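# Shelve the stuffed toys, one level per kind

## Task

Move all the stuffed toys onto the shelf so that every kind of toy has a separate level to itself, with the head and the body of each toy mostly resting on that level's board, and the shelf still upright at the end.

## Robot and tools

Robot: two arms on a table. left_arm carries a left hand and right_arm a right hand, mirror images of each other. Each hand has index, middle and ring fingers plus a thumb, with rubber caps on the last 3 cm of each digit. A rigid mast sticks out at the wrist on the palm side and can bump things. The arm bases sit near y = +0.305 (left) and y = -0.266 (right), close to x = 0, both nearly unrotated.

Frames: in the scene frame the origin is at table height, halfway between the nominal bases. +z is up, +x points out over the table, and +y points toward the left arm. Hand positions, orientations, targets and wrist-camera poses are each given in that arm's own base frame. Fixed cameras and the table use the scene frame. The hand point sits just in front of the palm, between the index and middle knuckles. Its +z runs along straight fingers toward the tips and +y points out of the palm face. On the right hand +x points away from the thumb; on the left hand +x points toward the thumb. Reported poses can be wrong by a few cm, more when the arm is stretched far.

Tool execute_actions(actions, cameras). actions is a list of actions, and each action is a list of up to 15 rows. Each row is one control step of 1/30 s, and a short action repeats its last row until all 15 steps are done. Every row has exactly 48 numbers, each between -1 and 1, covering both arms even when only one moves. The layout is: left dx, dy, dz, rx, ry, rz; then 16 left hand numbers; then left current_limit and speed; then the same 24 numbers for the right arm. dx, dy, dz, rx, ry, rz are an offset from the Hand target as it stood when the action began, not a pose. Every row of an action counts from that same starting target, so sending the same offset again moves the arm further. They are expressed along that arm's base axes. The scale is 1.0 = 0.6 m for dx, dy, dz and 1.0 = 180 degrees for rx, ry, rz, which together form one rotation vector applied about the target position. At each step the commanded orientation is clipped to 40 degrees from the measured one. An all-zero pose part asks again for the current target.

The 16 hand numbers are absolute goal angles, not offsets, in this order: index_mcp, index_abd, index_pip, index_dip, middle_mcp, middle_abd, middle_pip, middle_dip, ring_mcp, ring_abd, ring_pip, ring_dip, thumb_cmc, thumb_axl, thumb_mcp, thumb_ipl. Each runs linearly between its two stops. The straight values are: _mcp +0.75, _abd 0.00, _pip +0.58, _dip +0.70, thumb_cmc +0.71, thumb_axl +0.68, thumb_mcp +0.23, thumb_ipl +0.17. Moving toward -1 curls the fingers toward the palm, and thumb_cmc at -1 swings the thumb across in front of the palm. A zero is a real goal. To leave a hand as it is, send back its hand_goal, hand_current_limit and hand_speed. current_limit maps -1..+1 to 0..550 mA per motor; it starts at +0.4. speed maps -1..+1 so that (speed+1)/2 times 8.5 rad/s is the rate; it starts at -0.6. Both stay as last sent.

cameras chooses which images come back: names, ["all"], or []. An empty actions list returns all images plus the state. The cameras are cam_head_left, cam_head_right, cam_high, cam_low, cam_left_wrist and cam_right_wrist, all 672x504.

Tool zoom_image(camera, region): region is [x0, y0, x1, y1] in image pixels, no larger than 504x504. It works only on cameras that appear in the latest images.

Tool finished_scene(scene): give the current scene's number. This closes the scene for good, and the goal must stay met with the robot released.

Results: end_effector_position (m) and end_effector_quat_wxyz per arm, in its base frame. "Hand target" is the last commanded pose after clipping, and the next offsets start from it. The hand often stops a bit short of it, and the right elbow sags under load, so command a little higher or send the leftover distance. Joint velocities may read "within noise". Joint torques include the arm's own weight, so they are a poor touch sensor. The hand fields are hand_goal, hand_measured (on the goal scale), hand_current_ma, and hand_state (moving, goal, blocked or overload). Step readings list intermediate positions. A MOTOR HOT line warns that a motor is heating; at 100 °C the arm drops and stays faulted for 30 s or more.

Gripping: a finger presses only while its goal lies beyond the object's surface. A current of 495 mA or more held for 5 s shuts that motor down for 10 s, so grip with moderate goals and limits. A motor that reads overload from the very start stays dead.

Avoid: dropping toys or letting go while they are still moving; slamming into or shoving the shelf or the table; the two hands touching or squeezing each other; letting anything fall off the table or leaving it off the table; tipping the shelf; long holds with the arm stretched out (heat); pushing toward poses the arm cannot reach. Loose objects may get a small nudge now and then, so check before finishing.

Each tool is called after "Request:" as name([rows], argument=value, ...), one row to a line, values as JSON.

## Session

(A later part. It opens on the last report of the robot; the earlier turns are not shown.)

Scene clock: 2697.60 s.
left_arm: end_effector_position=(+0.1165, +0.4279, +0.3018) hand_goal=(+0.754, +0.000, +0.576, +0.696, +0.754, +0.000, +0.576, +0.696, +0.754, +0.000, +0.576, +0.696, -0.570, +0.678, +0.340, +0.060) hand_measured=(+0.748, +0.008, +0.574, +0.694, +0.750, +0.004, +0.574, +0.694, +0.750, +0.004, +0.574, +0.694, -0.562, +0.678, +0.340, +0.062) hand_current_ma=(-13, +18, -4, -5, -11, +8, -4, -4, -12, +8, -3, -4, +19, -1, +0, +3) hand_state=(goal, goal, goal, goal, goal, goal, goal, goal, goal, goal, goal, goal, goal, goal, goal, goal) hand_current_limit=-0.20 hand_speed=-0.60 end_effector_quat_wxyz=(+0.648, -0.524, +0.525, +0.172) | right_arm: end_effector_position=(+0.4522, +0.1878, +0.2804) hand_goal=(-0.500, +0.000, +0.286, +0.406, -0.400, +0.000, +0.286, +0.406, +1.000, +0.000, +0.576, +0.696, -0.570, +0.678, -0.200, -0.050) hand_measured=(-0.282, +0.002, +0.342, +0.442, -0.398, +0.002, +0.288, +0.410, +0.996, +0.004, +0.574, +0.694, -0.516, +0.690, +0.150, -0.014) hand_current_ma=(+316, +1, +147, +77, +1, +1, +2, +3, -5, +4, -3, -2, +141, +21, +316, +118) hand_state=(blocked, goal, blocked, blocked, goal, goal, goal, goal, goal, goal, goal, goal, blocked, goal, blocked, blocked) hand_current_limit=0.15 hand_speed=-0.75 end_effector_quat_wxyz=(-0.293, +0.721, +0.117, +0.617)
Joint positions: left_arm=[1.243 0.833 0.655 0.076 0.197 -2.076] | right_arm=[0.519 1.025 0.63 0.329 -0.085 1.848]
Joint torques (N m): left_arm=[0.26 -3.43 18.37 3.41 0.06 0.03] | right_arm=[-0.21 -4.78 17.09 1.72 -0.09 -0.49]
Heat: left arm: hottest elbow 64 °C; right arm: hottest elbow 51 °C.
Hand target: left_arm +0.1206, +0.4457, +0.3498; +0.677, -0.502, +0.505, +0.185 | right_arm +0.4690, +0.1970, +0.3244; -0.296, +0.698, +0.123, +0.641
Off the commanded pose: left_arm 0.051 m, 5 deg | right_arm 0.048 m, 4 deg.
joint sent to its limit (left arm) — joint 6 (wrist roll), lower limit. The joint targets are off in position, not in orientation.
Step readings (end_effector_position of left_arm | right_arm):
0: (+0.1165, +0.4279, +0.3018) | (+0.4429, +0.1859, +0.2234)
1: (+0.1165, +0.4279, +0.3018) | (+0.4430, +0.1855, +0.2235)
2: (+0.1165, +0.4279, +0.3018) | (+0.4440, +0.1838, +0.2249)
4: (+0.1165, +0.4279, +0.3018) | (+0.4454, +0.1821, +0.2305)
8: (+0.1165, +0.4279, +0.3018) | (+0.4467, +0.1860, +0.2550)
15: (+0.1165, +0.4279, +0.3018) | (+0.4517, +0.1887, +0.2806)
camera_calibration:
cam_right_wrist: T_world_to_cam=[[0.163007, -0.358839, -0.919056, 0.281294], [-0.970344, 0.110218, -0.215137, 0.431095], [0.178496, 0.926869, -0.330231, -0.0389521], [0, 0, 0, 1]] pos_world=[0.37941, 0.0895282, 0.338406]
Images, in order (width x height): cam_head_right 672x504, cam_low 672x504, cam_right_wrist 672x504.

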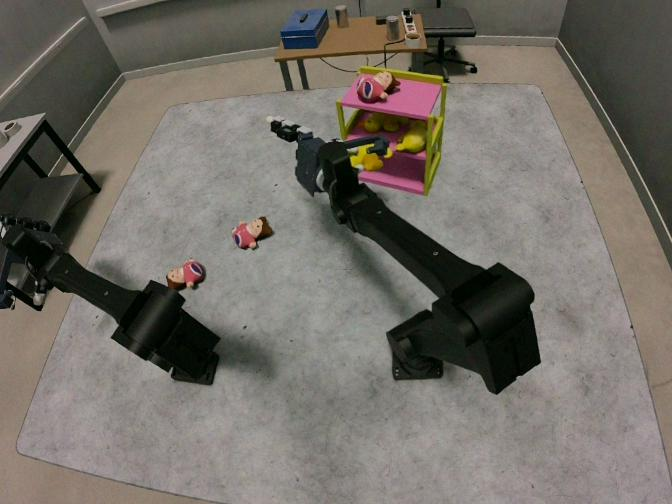

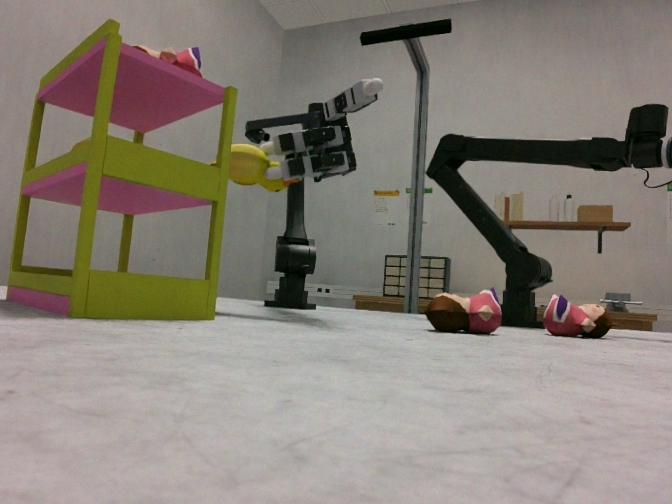

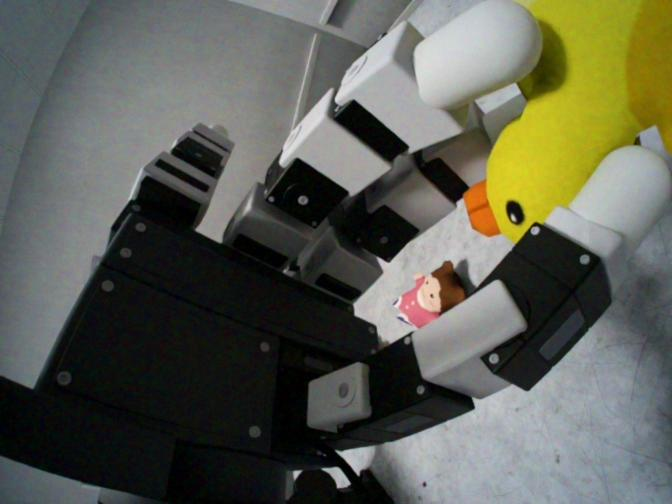

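Request:
execute_actions([
  [[0,0,0,0,0,0,0.754,0,0.576,0.696,0.754,0,0.576,0.696,0.754,0,0.576,0.696,-0.571,0.678,0.34,0.06,-0.2,-0.6,0.125,-0.0367,0,0,0,0,-0.5,0,0.286,0.406,-0.4,0,0.286,0.406,1,0,0.576,0.696,-0.57,0.678,-0.2,-0.05,0.15,-0.75]],
], cameras=["cam_head_right","cam_low"])

Request:
zoom_image(camera="cam_head_right", region=[290, 60, 460, 210])

Request:
zoom_image(camera="cam_low", region=[150, 80, 330, 260])

Scene clock: 2713.50 s.
left_arm: end_effector_position=(+0.1165, +0.4279, +0.3018) hand_goal=(+0.754, +0.000, +0.576, +0.696, +0.754, +0.000, +0.576, +0.696, +0.754, +0.000, +0.576, +0.696, -0.570, +0.678, +0.340, +0.060) hand_measured=(+0.748, +0.008, +0.574, +0.694, +0.750, +0.004, +0.574, +0.694, +0.750, +0.004, +0.574, +0.694, -0.562, +0.678, +0.340, +0.062) hand_current_ma=(-13, +18, -4, -5, -11, +8, -4, -4, -12, +8, -3, -4, +19, -1, +0, +3) hand_state=(goal, goal, goal, goal, goal, goal, goal, goal, goal, goal, goal, goal, goal, goal, goal, goal) hand_current_limit=-0.20 hand_speed=-0.60 end_effector_quat_wxyz=(+0.648, -0.524, +0.525, +0.172) | right_arm: end_effector_position=(+0.5198, +0.1631, +0.2697) hand_goal=(-0.500, +0.000, +0.286, +0.406, -0.400, +0.000, +0.286, +0.406, +1.000, +0.000, +0.576, +0.696, -0.570, +0.678, -0.200, -0.050) hand_measured=(-0.282, +0.002, +0.342, +0.442, -0.400, +0.002, +0.288, +0.410, +0.996, +0.004, +0.574, +0.694, -0.516, +0.690, +0.150, -0.014) hand_current_ma=(+316, +1, +147, +77, +0, +1, +2, +3, -4, +4, -2, -2, +141, +21, +316, +117) hand_state=(blocked, goal, blocked, blocked, goal, goal, goal, goal, goal, goal, goal, goal, blocked, goal, blocked, blocked) hand_current_limit=0.15 hand_speed=-0.75 end_effector_quat_wxyz=(-0.290, +0.735, +0.113, +0.603)
Joint positions: left_arm=[1.243 0.833 0.655 0.076 0.197 -2.076] | right_arm=[0.367 1.193 0.746 0.338 -0.232 1.84]
Joint torques (N m): left_arm=[0.56 -3.6 18.3 3.52 0.1 0.07] | right_arm=[-0.09 -6.83 16.92 3.06 -0.15 -0.42]
Heat: left arm: hottest elbow 65 °C; right arm: hottest elbow 52 °C.
Hand target: left_arm +0.1206, +0.4457, +0.3498; +0.677, -0.502, +0.505, +0.185 | right_arm +0.5439, +0.1750, +0.3244; -0.296, +0.698, +0.123, +0.640
Off the commanded pose: left_arm 0.051 m, 5 deg | right_arm 0.061 m, 6 deg.
joint sent to its limit (left arm) — joint 6 (wrist roll), lower limit. The joint targets are off in position, not in orientation.
Step readings (end_effector_position of left_arm | right_arm):
0: (+0.1165, +0.4279, +0.3018) | (+0.4522, +0.1878, +0.2804)
1: (+0.1165, +0.4279, +0.3018) | (+0.4523, +0.1883, +0.2801)
2: (+0.1165, +0.4279, +0.3018) | (+0.4539, +0.1900, +0.2799)
4: (+0.1165, +0.4279, +0.3018) | (+0.4655, +0.1893, +0.2781)
8: (+0.1165, +0.4279, +0.3018) | (+0.5010, +0.1668, +0.2713)
15: (+0.1165, +0.4279, +0.3018) | (+0.5173, +0.1616, +0.2623)
Images, in order (width x height): cam_head_right 672x504, cam_low 672x504.

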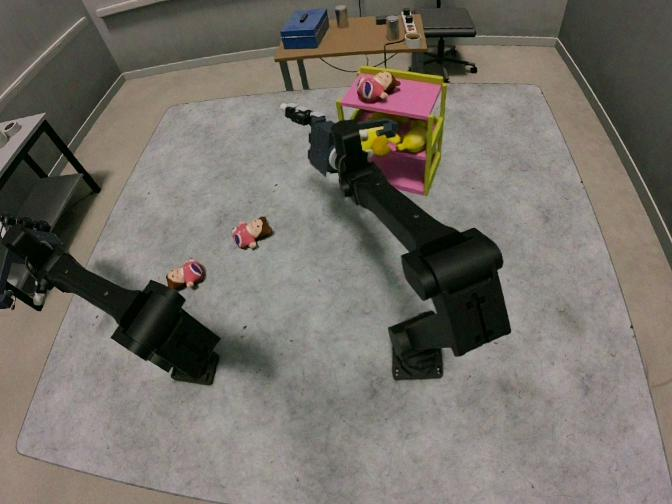

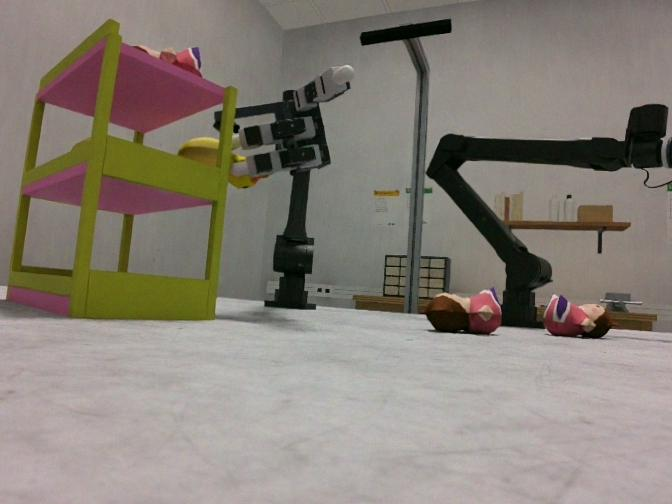

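Scaled by 2.965 from the camera's 672x504 image, which has a finer 960x720 frame.

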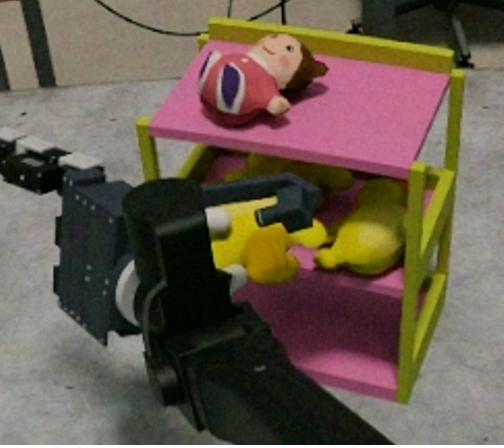

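Scaled by 2.800 from the camera's 672x504 image, which has a finer 960x720 frame.

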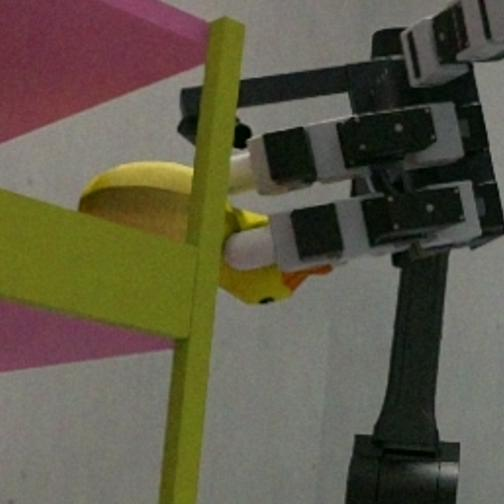

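Request:
execute_actions([
  [[0,0,0,0,0,0,0.754,0,0.576,0.696,0.754,0,0.576,0.696,0.754,0,0.576,0.696,-0.571,0.678,0.34,0.06,-0.2,-0.6,0.065,-0.01,0,0,0,0,-0.5,0,0.286,0.406,-0.4,0,0.286,0.406,1,0,0.576,0.696,-0.57,0.678,-0.2,-0.05,0.15,-0.75]],
  [[0,0,0,0,0,0,0.754,0,0.576,0.696,0.754,0,0.576,0.696,0.754,0,0.576,0.696,-0.571,0.678,0.34,0.06,-0.2,-0.6,0.065,-0.01,0,0,0,0,-0.5,0,0.286,0.406,-0.4,0,0.286,0.406,1,0,0.576,0.696,-0.57,0.678,-0.2,-0.05,0.15,-0.75]],
], cameras=["cam_head_right","cam_low","cam_head_left"])

Request:
zoom_image(camera="cam_head_right", region=[290, 60, 460, 210])

Request:
zoom_image(camera="cam_low", region=[150, 80, 330, 260])

Scene clock: 2727.57 s.
left_arm: end_effector_position=(+0.1165, +0.4279, +0.3018) hand_goal=(+0.754, +0.000, +0.576, +0.696, +0.754, +0.000, +0.576, +0.696, +0.754, +0.000, +0.576, +0.696, -0.570, +0.678, +0.340, +0.060) hand_measured=(+0.748, +0.008, +0.574, +0.694, +0.750, +0.004, +0.574, +0.694, +0.750, +0.004, +0.574, +0.694, -0.562, +0.678, +0.340, +0.062) hand_current_ma=(-13, +18, -4, -5, -11, +8, -4, -4, -12, +8, -3, -4, +19, -1, +0, +3) hand_state=(goal, goal, goal, goal, goal, goal, goal, goal, goal, goal, goal, goal, goal, goal, goal, goal) hand_current_limit=-0.20 hand_speed=-0.60 end_effector_quat_wxyz=(+0.648, -0.524, +0.525, +0.172) | right_arm: end_effector_position=(+0.5963, +0.1568, +0.2702) hand_goal=(-0.500, +0.000, +0.286, +0.406, -0.400, +0.000, +0.286, +0.406, +1.000, +0.000, +0.576, +0.696, -0.570, +0.678, -0.200, -0.050) hand_measured=(-0.282, +0.002, +0.342, +0.442, -0.400, +0.002, +0.288, +0.410, +0.996, +0.004, +0.574, +0.694, -0.516, +0.690, +0.150, -0.014) hand_current_ma=(+316, +1, +147, +77, +0, +1, +2, +3, -3, +4, -2, -2, +141, +21, +316, +117) hand_state=(blocked, goal, blocked, blocked, goal, goal, goal, goal, goal, goal, goal, goal, blocked, goal, blocked, blocked) hand_current_limit=0.15 hand_speed=-0.75 end_effector_quat_wxyz=(-0.295, +0.734, +0.112, +0.602)
Joint positions: left_arm=[1.243 0.833 0.655 0.076 0.197 -2.076] | right_arm=[0.286 1.386 0.918 0.359 -0.319 1.84]
Joint torques (N m): left_arm=[0.67 -3.37 18.32 3.43 0.1 0.02] | right_arm=[-0.62 -8.88 16.98 3.14 -0.15 -0.41]
Heat: left arm: hottest elbow 65 °C; right arm: hottest elbow 56 °C.
Hand target: left_arm +0.1206, +0.4457, +0.3498; +0.677, -0.502, +0.505, +0.185 | right_arm +0.6220, +0.1629, +0.3245; -0.296, +0.698, +0.123, +0.641
Off the commanded pose: left_arm 0.051 m, 5 deg | right_arm 0.060 m, 6 deg.
joint sent to its limit (left arm) — joint 6 (wrist roll), lower limit. The joint targets are off in position, not in orientation.
Step readings (end_effector_position of left_arm | right_arm):
0: (+0.1165, +0.4279, +0.3018) | (+0.5198, +0.1631, +0.2697)
1: (+0.1165, +0.4279, +0.3018) | (+0.5199, +0.1636, +0.2698)
2: (+0.1165, +0.4279, +0.3018) | (+0.5208, +0.1649, +0.2699)
4: (+0.1165, +0.4279, +0.3018) | (+0.5272, +0.1673, +0.2707)
8: (+0.1165, +0.4279, +0.3018) | (+0.5475, +0.1650, +0.2709)
15: (+0.1165, +0.4279, +0.3018) | (+0.5561, +0.1619, +0.2667)
16: (+0.1165, +0.4279, +0.3018) | (+0.5562, +0.1622, +0.2667)
17: (+0.1165, +0.4279, +0.3018) | (+0.5576, +0.1626, +0.2673)
19: (+0.1165, +0.4279, +0.3018) | (+0.5646, +0.1645, +0.2692)
23: (+0.1165, +0.4279, +0.3018) | (+0.5858, +0.1602, +0.2723)
30: (+0.1165, +0.4279, +0.3018) | (+0.5952, +0.1564, +0.2682)
Images, in order (width x height): cam_head_left 672x504, cam_head_right 672x504, cam_low 672x504.

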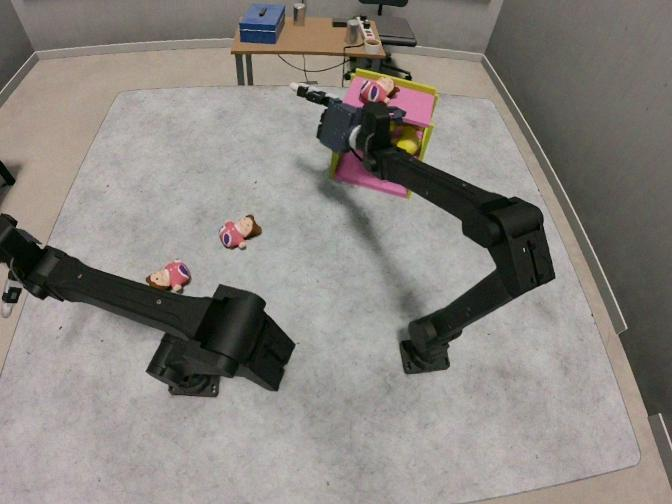

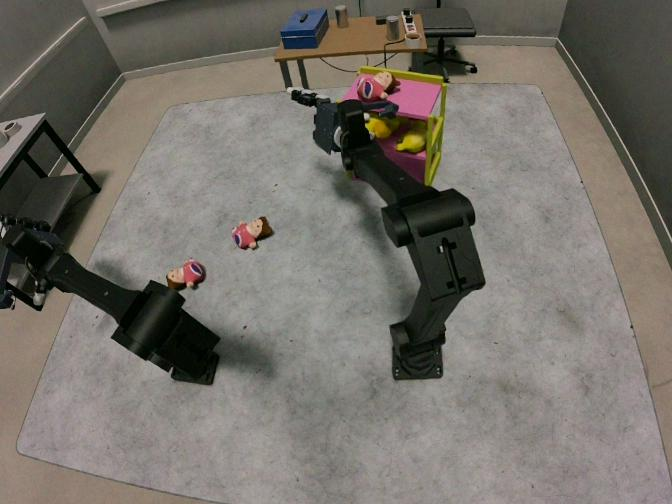

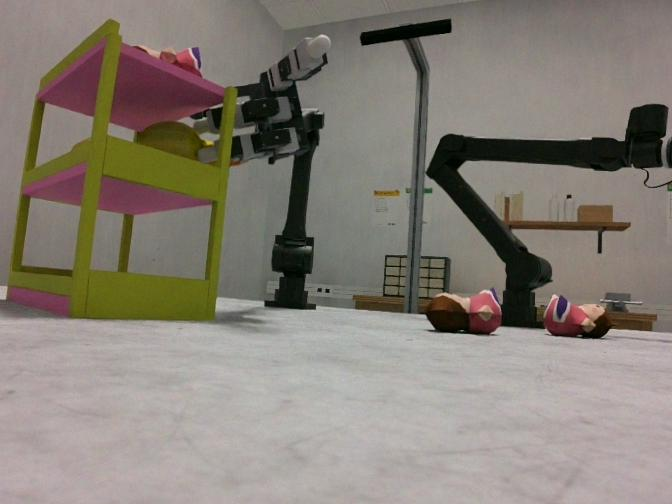

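Scaled by 2.965 from the camera's 672x504 image, which has a finer 960x720 frame.

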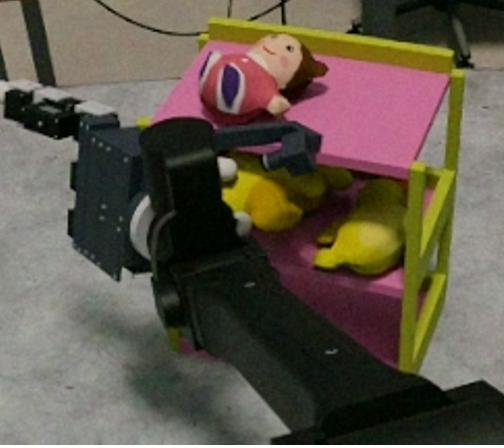

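Scaled by 2.800 from the camera's 672x504 image, which has a finer 960x720 frame.

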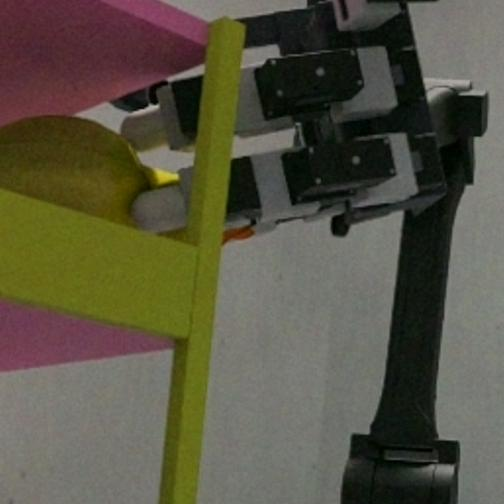

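Request:
execute_actions([
  [[0,0,0,0,0,0,0.754,0,0.576,0.696,0.754,0,0.576,0.696,0.754,0,0.576,0.696,-0.571,0.678,0.34,0.06,-0.2,-0.6,0,-0.01,-0.065,0,0,0,-0.5,0,0.286,0.406,-0.4,0,0.286,0.406,1,0,0.576,0.696,-0.57,0.678,-0.2,-0.05,0.15,-0.75]],
  [[0,0,0,0,0,0,0.754,0,0.576,0.696,0.754,0,0.576,0.696,0.754,0,0.576,0.696,-0.571,0.678,0.34,0.06,-0.2,-0.6,0,0,-0.04,0,0,0,-0.5,0,0.286,0.406,-0.4,0,0.286,0.406,1,0,0.576,0.696,-0.57,0.678,-0.2,-0.05,0.15,-0.75]],
], cameras=["cam_head_right","cam_low","cam_head_left"])

Request:
zoom_image(camera="cam_head_right", region=[290, 60, 460, 210])

Request:
zoom_image(camera="cam_low", region=[150, 80, 330, 260])

Scene clock: 2740.03 s.
left_arm: end_effector_position=(+0.1165, +0.4279, +0.3018) hand_goal=(+0.754, +0.000, +0.576, +0.696, +0.754, +0.000, +0.576, +0.696, +0.754, +0.000, +0.576, +0.696, -0.570, +0.678, +0.340, +0.060) hand_measured=(+0.748, +0.008, +0.574, +0.694, +0.750, +0.004, +0.574, +0.694, +0.750, +0.004, +0.574, +0.694, -0.562, +0.678, +0.340, +0.062) hand_current_ma=(-13, +18, -4, -5, -11, +8, -4, -4, -12, +8, -3, -4, +19, -1, +0, +3) hand_state=(goal, goal, goal, goal, goal, goal, goal, goal, goal, goal, goal, goal, goal, goal, goal, goal) hand_current_limit=-0.20 hand_speed=-0.60 end_effector_quat_wxyz=(+0.648, -0.524, +0.525, +0.172) | right_arm: end_effector_position=(+0.6202, +0.1587, +0.2588) hand_goal=(-0.500, +0.000, +0.286, +0.406, -0.400, +0.000, +0.286, +0.406, +1.000, +0.000, +0.576, +0.696, -0.570, +0.678, -0.200, -0.050) hand_measured=(-0.284, +0.000, +0.342, +0.442, -0.402, +0.008, +0.286, +0.408, +0.996, +0.004, +0.574, +0.694, -0.516, +0.690, +0.150, -0.014) hand_current_ma=(+316, +0, +147, +77, -1, +8, +0, +2, -3, +4, -2, -2, +141, +21, +316, +117) hand_state=(blocked, goal, blocked, blocked, goal, goal, goal, goal, goal, goal, goal, goal, blocked, goal, blocked, blocked) hand_current_limit=0.15 hand_speed=-0.75 end_effector_quat_wxyz=(-0.299, +0.706, +0.117, +0.631)
Joint positions: left_arm=[1.243 0.833 0.655 0.076 0.197 -2.076] | right_arm=[0.275 1.479 0.918 0.535 -0.331 1.84]
Joint torques (N m): left_arm=[0.09 -3.14 18.25 3.44 0.08 0.03] | right_arm=[-1.32 -9.58 9.61 3.34 -0.25 -0.41]
Heat: left arm: hottest elbow 65 °C; right arm: hottest elbow 57 °C.
Hand target: left_arm +0.1206, +0.4457, +0.3498; +0.677, -0.502, +0.505, +0.185 | right_arm +0.6220, +0.1569, +0.2615; -0.296, +0.698, +0.123, +0.641
Off the commanded pose: left_arm 0.051 m, 5 deg | right_arm 0.004 m, 2 deg.
joint sent to its limit (left arm) — joint 6 (wrist roll), lower limit. The joint targets are off in position, not in orientation.
Step readings (end_effector_position of left_arm | right_arm):
0: (+0.1165, +0.4279, +0.3018) | (+0.5963, +0.1568, +0.2702)
1: (+0.1165, +0.4279, +0.3018) | (+0.5964, +0.1569, +0.2703)
2: (+0.1165, +0.4279, +0.3018) | (+0.5972, +0.1576, +0.2713)
4: (+0.1165, +0.4279, +0.3018) | (+0.6011, +0.1587, +0.2731)
8: (+0.1165, +0.4279, +0.3018) | (+0.6080, +0.1591, +0.2664)
15: (+0.1165, +0.4279, +0.3018) | (+0.6118, +0.1564, +0.2609)
16: (+0.1165, +0.4279, +0.3018) | (+0.6119, +0.1564, +0.2612)
17: (+0.1165, +0.4279, +0.3018) | (+0.6124, +0.1566, +0.2617)
19: (+0.1165, +0.4279, +0.3018) | (+0.6147, +0.1572, +0.2631)
23: (+0.1165, +0.4279, +0.3018) | (+0.6186, +0.1583, +0.2607)
30: (+0.1165, +0.4279, +0.3018) | (+0.6201, +0.1587, +0.2587)
Images, in order (width x height): cam_head_left 672x504, cam_head_right 672x504, cam_low 672x504.

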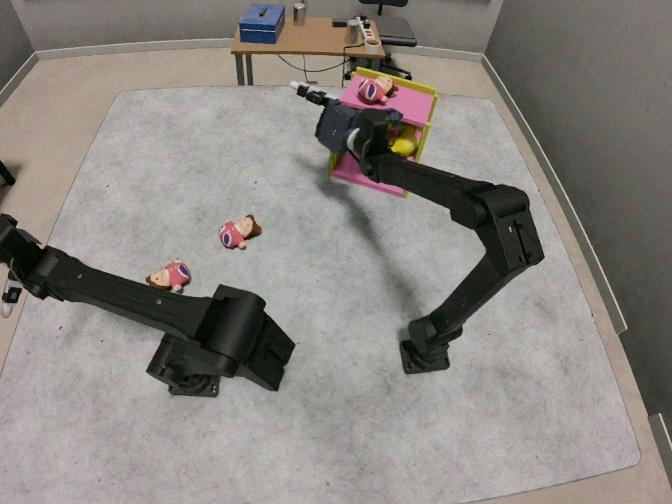

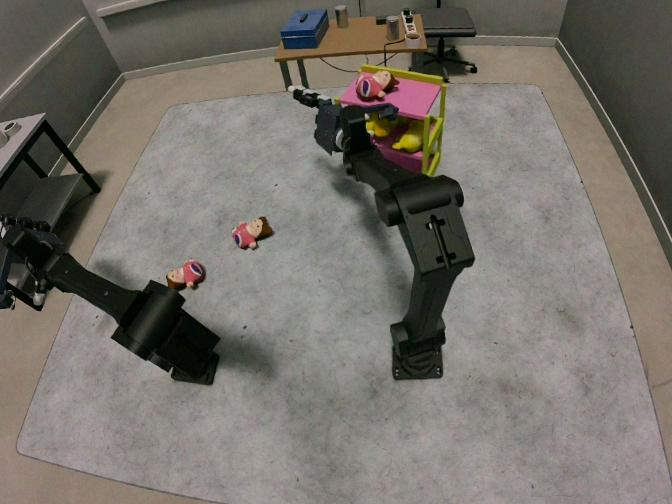

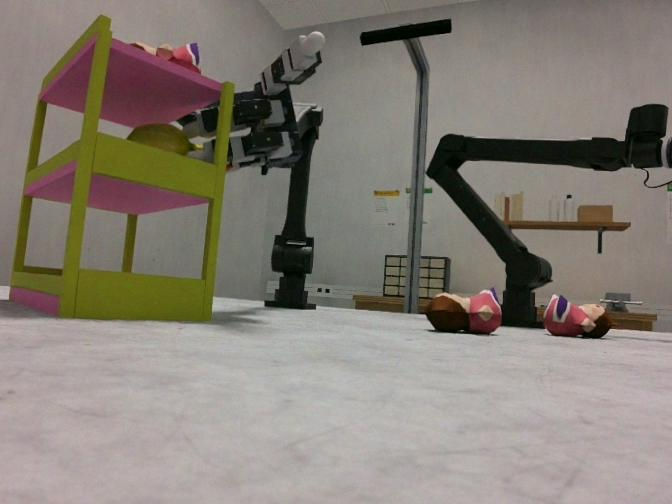

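Scaled by 2.965 from the camera's 672x504 image, which has a finer 960x720 frame.

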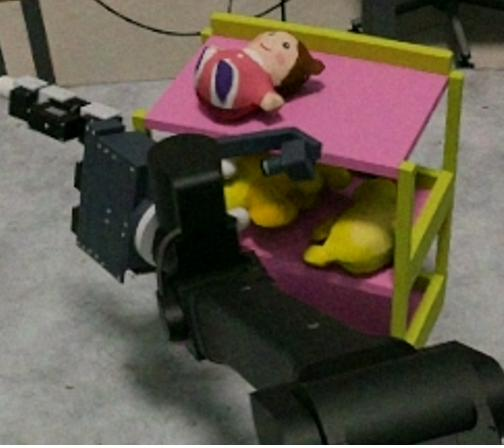

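Scaled by 2.800 from the camera's 672x504 image, which has a finer 960x720 frame.

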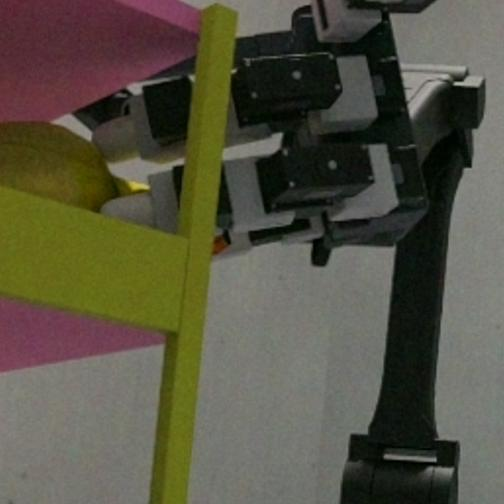

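Request:
zoom_image(camera="cam_head_left", region=[310, 60, 460, 210])

Scaled by 3.360 from the camera's 672x504 image, which has a finer 960x720 frame.

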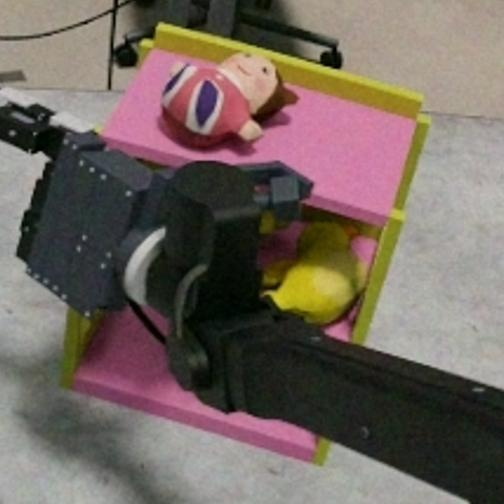

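Request:
execute_actions([
  [[0,0,0,0,0,0,0.754,0,0.576,0.696,0.754,0,0.576,0.696,0.754,0,0.576,0.696,-0.571,0.678,0.34,0.06,-0.2,-0.6,-0.015,0.005,-0.025,0,0,0,-0.5,0,0.286,0.406,-0.4,0,0.286,0.406,1,0,0.576,0.696,-0.57,0.678,-0.2,-0.05,0.15,-0.75]],
], cameras=["cam_head_right","cam_low","cam_head_left"])

Request:
zoom_image(camera="cam_head_right", region=[330, 60, 450, 180])

Request:
zoom_image(camera="cam_low", region=[100, 80, 280, 260])

Scene clock: 2758.87 s.
left_arm: end_effector_position=(+0.1165, +0.4279, +0.3018) hand_goal=(+0.754, +0.000, +0.576, +0.696, +0.754, +0.000, +0.576, +0.696, +0.754, +0.000, +0.576, +0.696, -0.570, +0.678, +0.340, +0.060) hand_measured=(+0.748, +0.008, +0.574, +0.694, +0.750, +0.004, +0.574, +0.694, +0.750, +0.004, +0.574, +0.694, -0.562, +0.678, +0.340, +0.062) hand_current_ma=(-13, +18, -4, -5, -11, +8, -4, -4, -12, +8, -3, -4, +19, -1, +0, +3) hand_state=(goal, goal, goal, goal, goal, goal, goal, goal, goal, goal, goal, goal, goal, goal, goal, goal) hand_current_limit=-0.20 hand_speed=-0.60 end_effector_quat_wxyz=(+0.648, -0.524, +0.525, +0.172) | right_arm: end_effector_position=(+0.6131, +0.1562, +0.2415) hand_goal=(-0.500, +0.000, +0.286, +0.406, -0.400, +0.000, +0.286, +0.406, +1.000, +0.000, +0.576, +0.696, -0.570, +0.678, -0.200, -0.050) hand_measured=(-0.284, -0.002, +0.342, +0.442, -0.402, +0.008, +0.286, +0.408, +0.996, +0.004, +0.574, +0.694, -0.516, +0.690, +0.150, -0.014) hand_current_ma=(+316, -1, +147, +77, -1, +8, +0, +2, -3, +4, -2, -2, +141, +21, +316, +117) hand_state=(blocked, goal, blocked, blocked, goal, goal, goal, goal, goal, goal, goal, goal, blocked, goal, blocked, blocked) hand_current_limit=0.15 hand_speed=-0.75 end_effector_quat_wxyz=(-0.298, +0.707, +0.116, +0.631)
Joint positions: left_arm=[1.243 0.833 0.655 0.076 0.197 -2.076] | right_arm=[0.275 1.489 0.875 0.587 -0.328 1.84]
Joint torques (N m): left_arm=[0.38 -3.72 18.37 3.48 0.06 0.07] | right_arm=[-0.21 -9.47 9.37 3.1 0.14 -0.42]
Heat: left arm: hottest elbow 65 °C; right arm: hottest elbow 52 °C.
Hand target: left_arm +0.1206, +0.4457, +0.3498; +0.677, -0.502, +0.505, +0.185 | right_arm +0.6130, +0.1599, +0.2466; -0.296, +0.698, +0.123, +0.641
Off the commanded pose: left_arm 0.051 m, 5 deg | right_arm 0.006 m, 2 deg.
joint sent to its limit (left arm) — joint 6 (wrist roll), lower limit. The joint targets are off in position, not in orientation.
Step readings (end_effector_position of left_arm | right_arm):
0: (+0.1165, +0.4279, +0.3018) | (+0.6202, +0.1587, +0.2588)
1: (+0.1165, +0.4279, +0.3018) | (+0.6199, +0.1587, +0.2583)
2: (+0.1165, +0.4279, +0.3018) | (+0.6194, +0.1585, +0.2580)
4: (+0.1165, +0.4279, +0.3018) | (+0.6176, +0.1580, +0.2561)
8: (+0.1165, +0.4279, +0.3018) | (+0.6135, +0.1565, +0.2463)
15: (+0.1165, +0.4279, +0.3018) | (+0.6130, +0.1562, +0.2409)
Images, in order (width x height): cam_head_left 672x504, cam_head_right 672x504, cam_low 672x504.

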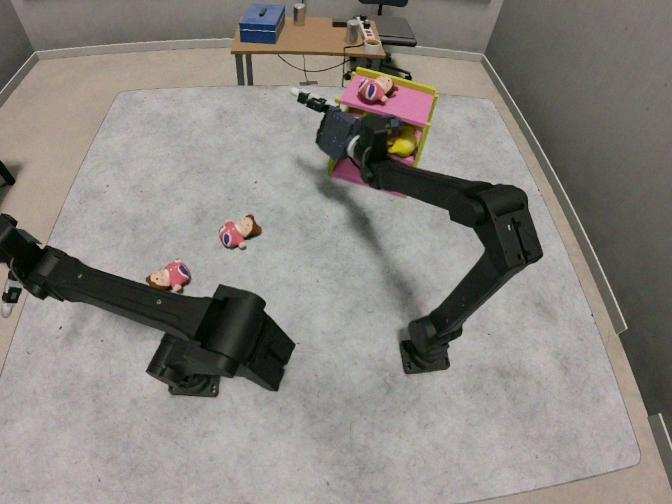

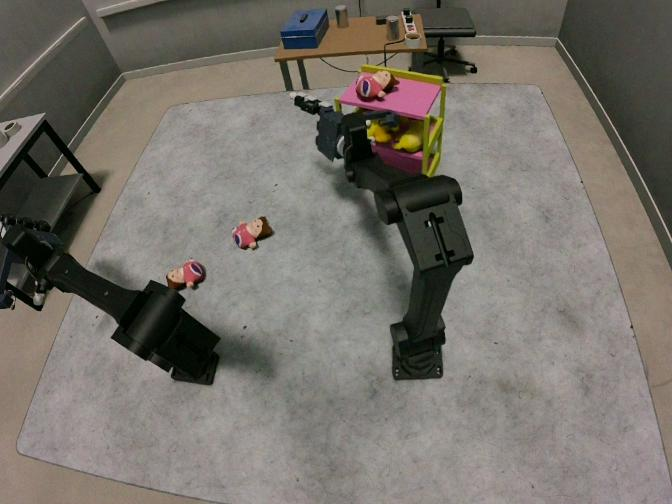

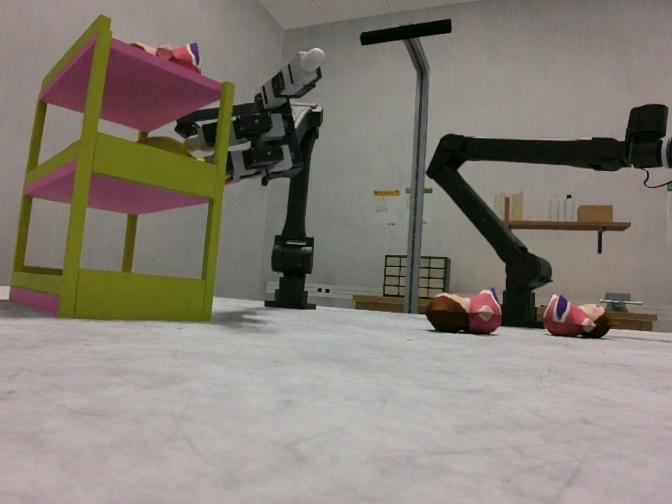

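Scaled by 4.200 from the camera's 672x504 image, which has a finer 960x720 frame.

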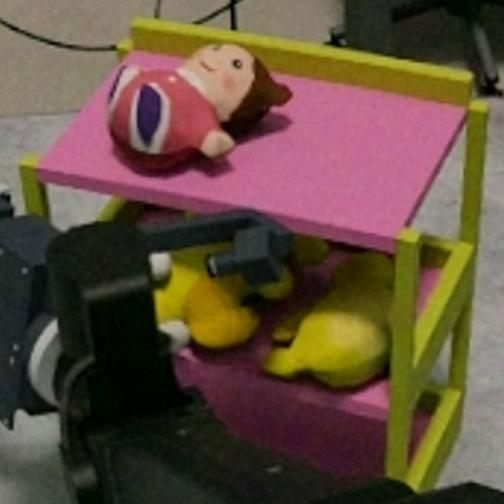

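Scaled by 2.800 from the camera's 672x504 image, which has a finer 960x720 frame.

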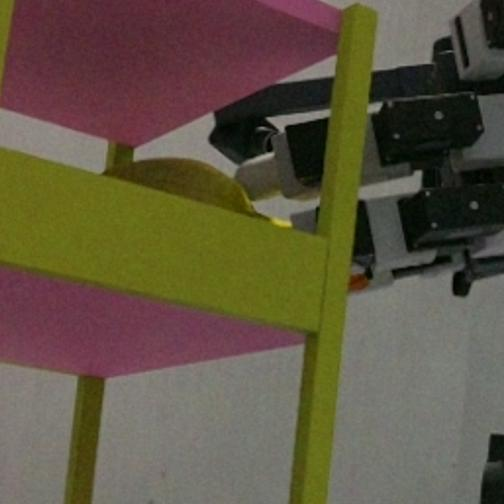

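Request:
execute_actions([
  [[0,0,0,0,0,0,0.754,0,0.576,0.696,0.754,0,0.576,0.696,0.754,0,0.576,0.696,-0.571,0.678,0.34,0.06,-0.2,-0.6,0,0,-0.017,0,0,0,-0.5,0,0.286,0.406,-0.4,0,0.286,0.406,1,0,0.576,0.696,-0.57,0.678,-0.2,-0.05,0.0,-0.75]],
  [[0,0,0,0,0,0,0.754,0,0.576,0.696,0.754,0,0.576,0.696,0.754,0,0.576,0.696,-0.571,0.678,0.34,0.06,-0.2,-0.6,0,0,0,0,0,0,-0.34,0,0.31,0.43,-0.3,0,0.31,0.43,1,0,0.576,0.696,-0.57,0.678,0.1,0,-0.7,-0.75]],
], cameras=["cam_head_right","cam_low","cam_right_wrist"])

Request:
zoom_image(camera="cam_head_right", region=[330, 60, 450, 180])

Request:
zoom_image(camera="cam_low", region=[100, 80, 280, 260])

Scene clock: 2768.00 s.
left_arm: end_effector_position=(+0.1165, +0.4279, +0.3018) hand_goal=(+0.754, +0.000, +0.576, +0.696, +0.754, +0.000, +0.576, +0.696, +0.754, +0.000, +0.576, +0.696, -0.570, +0.678, +0.340, +0.060) hand_measured=(+0.748, +0.008, +0.574, +0.694, +0.750, +0.004, +0.574, +0.694, +0.750, +0.004, +0.574, +0.694, -0.562, +0.678, +0.340, +0.062) hand_current_ma=(-13, +18, -4, -5, -11, +8, -4, -4, -12, +8, -3, -4, +19, -1, +0, +3) hand_state=(goal, goal, goal, goal, goal, goal, goal, goal, goal, goal, goal, goal, goal, goal, goal, goal) hand_current_limit=-0.20 hand_speed=-0.60 end_effector_quat_wxyz=(+0.648, -0.524, +0.525, +0.172) | right_arm: end_effector_position=(+0.6132, +0.1564, +0.2338) hand_goal=(-0.340, +0.000, +0.310, +0.430, -0.300, +0.000, +0.310, +0.430, +1.000, +0.000, +0.576, +0.696, -0.570, +0.678, +0.100, +0.000) hand_measured=(-0.246, +0.006, +0.344, +0.442, -0.304, +0.008, +0.308, +0.426, +0.996, +0.004, +0.574, +0.694, -0.520, +0.686, +0.154, +0.008) hand_current_ma=(+83, +6, +70, +19, -3, +8, -2, -3, -3, +4, -2, -2, +83, +15, +83, +16) hand_state=(blocked, goal, blocked, goal, goal, goal, goal, goal, goal, goal, goal, goal, blocked, goal, blocked, goal) hand_current_limit=-0.70 hand_speed=-0.75 end_effector_quat_wxyz=(-0.298, +0.705, +0.116, +0.633)
Joint positions: left_arm=[1.243 0.833 0.655 0.076 0.197 -2.076] | right_arm=[0.276 1.505 0.864 0.617 -0.328 1.84]
Joint torques (N m): left_arm=[0.56 -3.31 18.41 3.48 0.09 0.04] | right_arm=[0.09 -9.29 9.28 3.08 0.14 -0.41]
Heat: left arm: hottest elbow 66 °C; right arm: hottest elbow 50 °C.
Hand target: left_arm +0.1206, +0.4457, +0.3498; +0.677, -0.502, +0.505, +0.185 | right_arm +0.6129, +0.1599, +0.2362; -0.296, +0.698, +0.123, +0.641
Off the commanded pose: left_arm 0.051 m, 5 deg | right_arm 0.004 m, 1 deg.
joint sent to its limit (left arm) — joint 6 (wrist roll), lower limit. The joint targets are off in position, not in orientation.
Step readings (end_effector_position of left_arm | right_arm):
0: (+0.1165, +0.4279, +0.3018) | (+0.6131, +0.1562, +0.2415)
1: (+0.1165, +0.4279, +0.3018) | (+0.6132, +0.1562, +0.2416)
2: (+0.1165, +0.4279, +0.3018) | (+0.6132, +0.1563, +0.2417)
4: (+0.1165, +0.4279, +0.3018) | (+0.6134, +0.1563, +0.2418)
8: (+0.1165, +0.4279, +0.3018) | (+0.6134, +0.1563, +0.2381)
15: (+0.1165, +0.4279, +0.3018) | (+0.6133, +0.1563, +0.2341)
16: (+0.1165, +0.4279, +0.3018) | (+0.6134, +0.1562, +0.2338)
17: (+0.1165, +0.4279, +0.3018) | (+0.6133, +0.1562, +0.2336)
19: (+0.1165, +0.4279, +0.3018) | (+0.6133, +0.1562, +0.2336)
23: (+0.1165, +0.4279, +0.3018) | (+0.6132, +0.1564, +0.2338)
30: (+0.1165, +0.4279, +0.3018) | (+0.6132, +0.1564, +0.2338)
camera_calibration:
cam_right_wrist: T_world_to_cam=[[0.199359, -0.33986, -0.919103, 0.175786], [-0.96123, 0.114519, -0.250843, 0.582981], [0.190506, 0.933478, -0.303853, -0.0686098], [0, 0, 0, 1]] pos_world=[0.538405, 0.057026, 0.286955]
Images, in order (width x height): cam_head_right 672x504, cam_low 672x504, cam_right_wrist 672x504.

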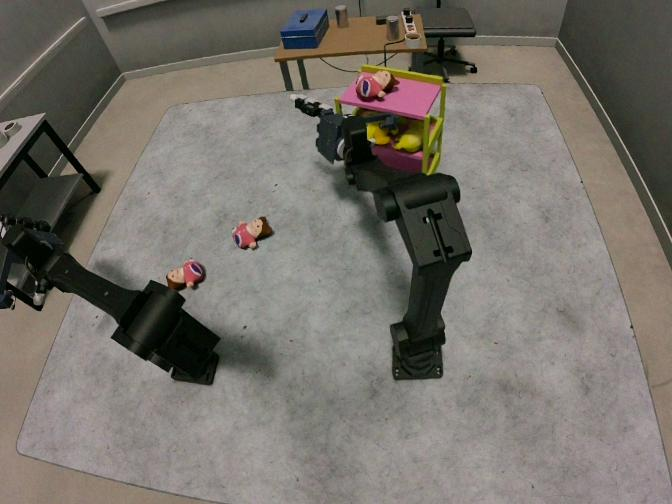

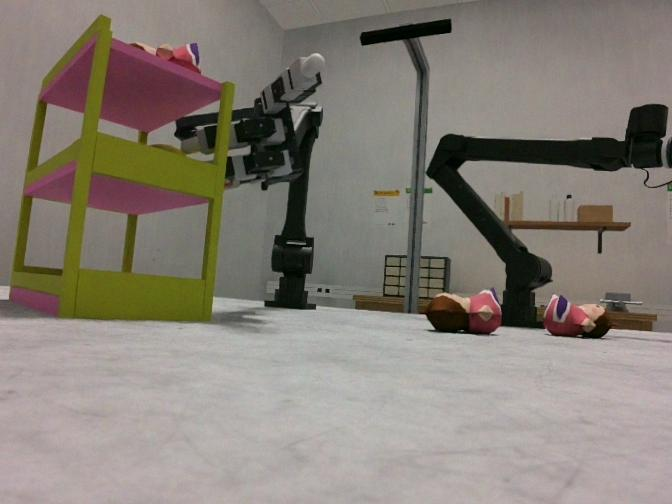

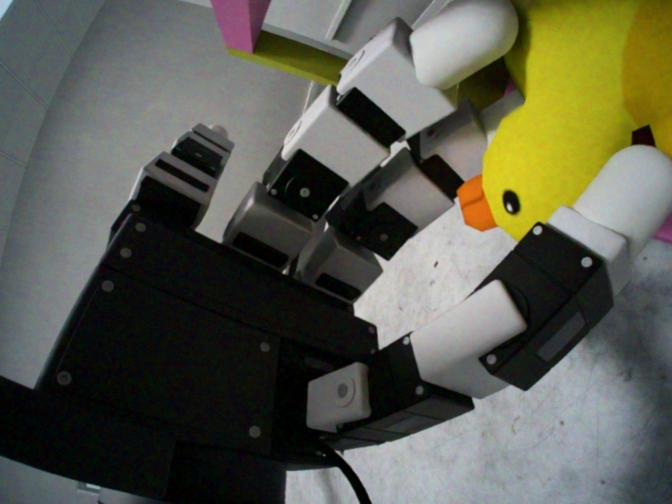

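Scaled by 4.200 from the camera's 672x504 image, which has a finer 960x720 frame.

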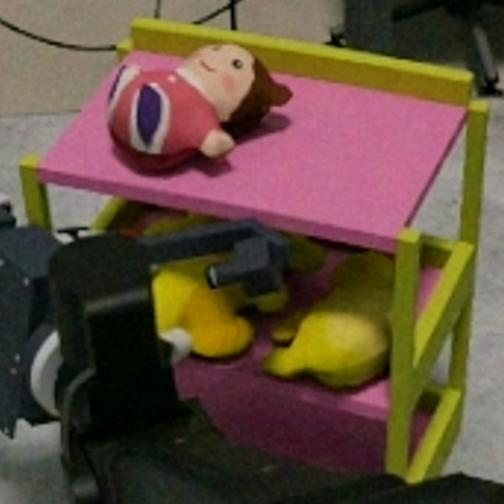

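Scaled by 2.800 from the camera's 672x504 image, which has a finer 960x720 frame.

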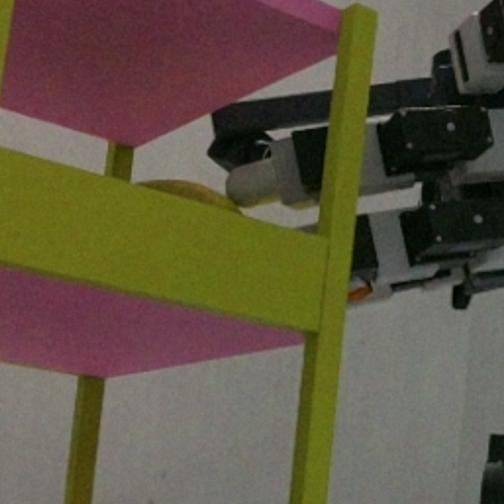

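Request:
execute_actions([
  [[0,0,0,0,0,0,0.754,0,0.576,0.696,0.754,0,0.576,0.696,0.754,0,0.576,0.696,-0.571,0.678,0.34,0.06,-0.2,-0.6,0,0,-0.006,0,0,0,-0.26,0,0.33,0.44,-0.28,0,0.33,0.44,1,0,0.576,0.696,-0.57,0.678,0.22,0.02,-0.6,-0.85]],
  [[0,0,0,0,0,0,0.754,0,0.576,0.696,0.754,0,0.576,0.696,0.754,0,0.576,0.696,-0.571,0.678,0.34,0.06,-0.2,-0.6,0,0,0,0,0,0,-0.2,0,0.33,0.44,-0.2,0,0.33,0.44,1,0,0.576,0.696,-0.57,0.678,0.3,0.04,-0.6,-0.85]],
], cameras=["cam_head_right","cam_low","cam_right_wrist"])

Request:
zoom_image(camera="cam_head_right", region=[330, 60, 450, 180])

Scene clock: 2774.83 s.
left_arm: end_effector_position=(+0.1165, +0.4279, +0.3018) hand_goal=(+0.754, +0.000, +0.576, +0.696, +0.754, +0.000, +0.576, +0.696, +0.754, +0.000, +0.576, +0.696, -0.570, +0.678, +0.340, +0.060) hand_measured=(+0.748, +0.008, +0.574, +0.694, +0.750, +0.004, +0.574, +0.694, +0.750, +0.004, +0.574, +0.694, -0.562, +0.678, +0.340, +0.062) hand_current_ma=(-13, +18, -4, -5, -11, +8, -4, -4, -12, +8, -3, -4, +19, -1, +0, +3) hand_state=(goal, goal, goal, goal, goal, goal, goal, goal, goal, goal, goal, goal, goal, goal, goal, goal) hand_current_limit=-0.20 hand_speed=-0.60 end_effector_quat_wxyz=(+0.648, -0.524, +0.525, +0.172) | right_arm: end_effector_position=(+0.6137, +0.1562, +0.2335) hand_goal=(-0.200, +0.000, +0.330, +0.440, -0.200, +0.000, +0.330, +0.440, +1.000, +0.000, +0.576, +0.696, -0.570, +0.678, +0.300, +0.040) hand_measured=(-0.212, +0.006, +0.330, +0.444, -0.218, +0.008, +0.328, +0.436, +0.996, +0.004, +0.574, +0.694, -0.548, +0.680, +0.298, +0.038) hand_current_ma=(-18, +6, +0, +3, -31, +8, -2, -3, -3, +4, -2, -2, +44, +2, -3, -3) hand_state=(goal, goal, goal, goal, goal, goal, goal, goal, goal, goal, goal, goal, blocked, goal, goal, goal) hand_current_limit=-0.60 hand_speed=-0.85 end_effector_quat_wxyz=(-0.297, +0.703, +0.117, +0.636)
Joint positions: left_arm=[1.243 0.833 0.655 0.076 0.197 -2.076] | right_arm=[0.276 1.509 0.861 0.631 -0.326 1.838]
Joint torques (N m): left_arm=[0.5 -3.49 18.33 3.37 0.05 0.06] | right_arm=[-0.03 -9.64 9.01 2.93 0.04 -0.39]
Heat: left arm: hottest elbow 66 °C; right arm: hottest elbow 49 °C.
Hand target: left_arm +0.1206, +0.4457, +0.3498; +0.677, -0.502, +0.505, +0.185 | right_arm +0.6130, +0.1599, +0.2326; -0.296, +0.698, +0.123, +0.641
Off the commanded pose: left_arm 0.051 m, 5 deg | right_arm 0.004 m, 1 deg.
joint sent to its limit (left arm) — joint 6 (wrist roll), lower limit. The joint targets are off in position, not in orientation.
Step readings (end_effector_position of left_arm | right_arm):
0: (+0.1165, +0.4279, +0.3018) | (+0.6132, +0.1564, +0.2338)
1: (+0.1165, +0.4279, +0.3018) | (+0.6132, +0.1564, +0.2338)
2: (+0.1165, +0.4279, +0.3018) | (+0.6133, +0.1565, +0.2338)
4: (+0.1165, +0.4279, +0.3018) | (+0.6137, +0.1566, +0.2339)
8: (+0.1165, +0.4279, +0.3018) | (+0.6141, +0.1567, +0.2342)
15: (+0.1165, +0.4279, +0.3018) | (+0.6143, +0.1567, +0.2347)
16: (+0.1165, +0.4279, +0.3018) | (+0.6143, +0.1567, +0.2347)
17: (+0.1165, +0.4279, +0.3018) | (+0.6143, +0.1567, +0.2347)
19: (+0.1165, +0.4279, +0.3018) | (+0.6143, +0.1567, +0.2348)
23: (+0.1165, +0.4279, +0.3018) | (+0.6139, +0.1563, +0.2339)
30: (+0.1165, +0.4279, +0.3018) | (+0.6137, +0.1562, +0.2335)
camera_calibration:
cam_right_wrist: T_world_to_cam=[[0.206222, -0.340152, -0.91748, 0.170809], [-0.959029, 0.115882, -0.258524, 0.583607], [0.194256, 0.933203, -0.302318, -0.0712097], [0, 0, 0, 1]] pos_world=[0.538305, 0.0569247, 0.286062]
Images, in order (width x height): cam_head_right 672x504, cam_low 672x504, cam_right_wrist 672x504.

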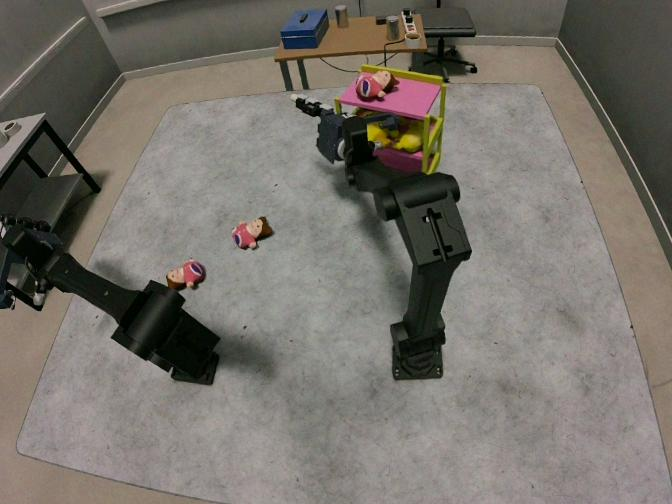

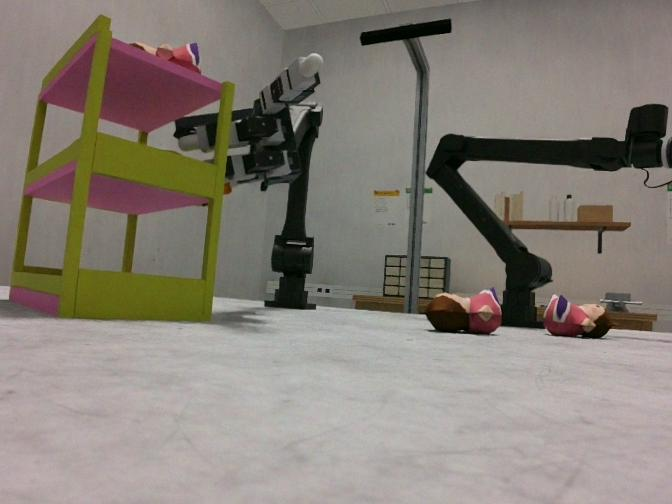

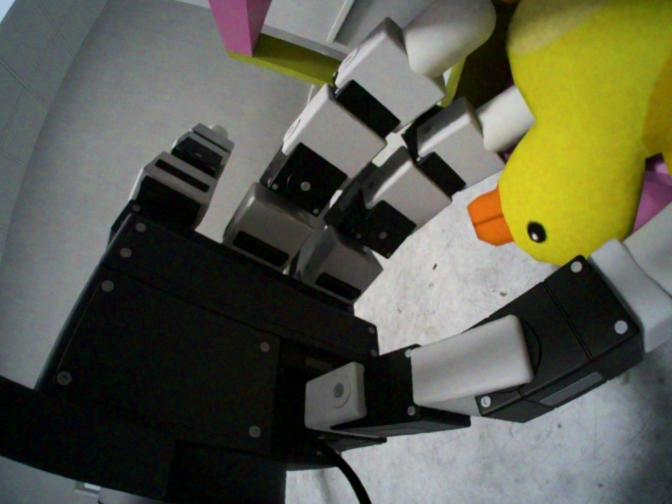

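Scaled by 4.200 from the camera's 672x504 image, which has a finer 960x720 frame.

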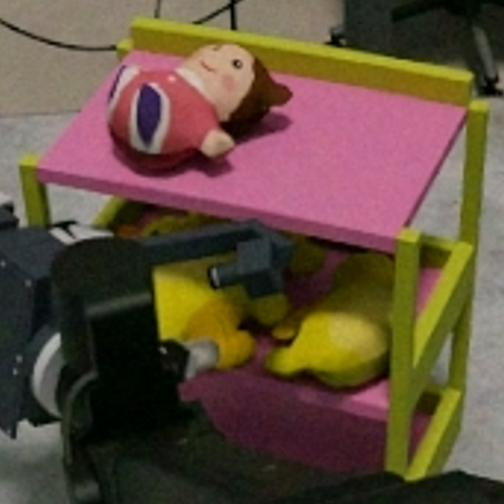

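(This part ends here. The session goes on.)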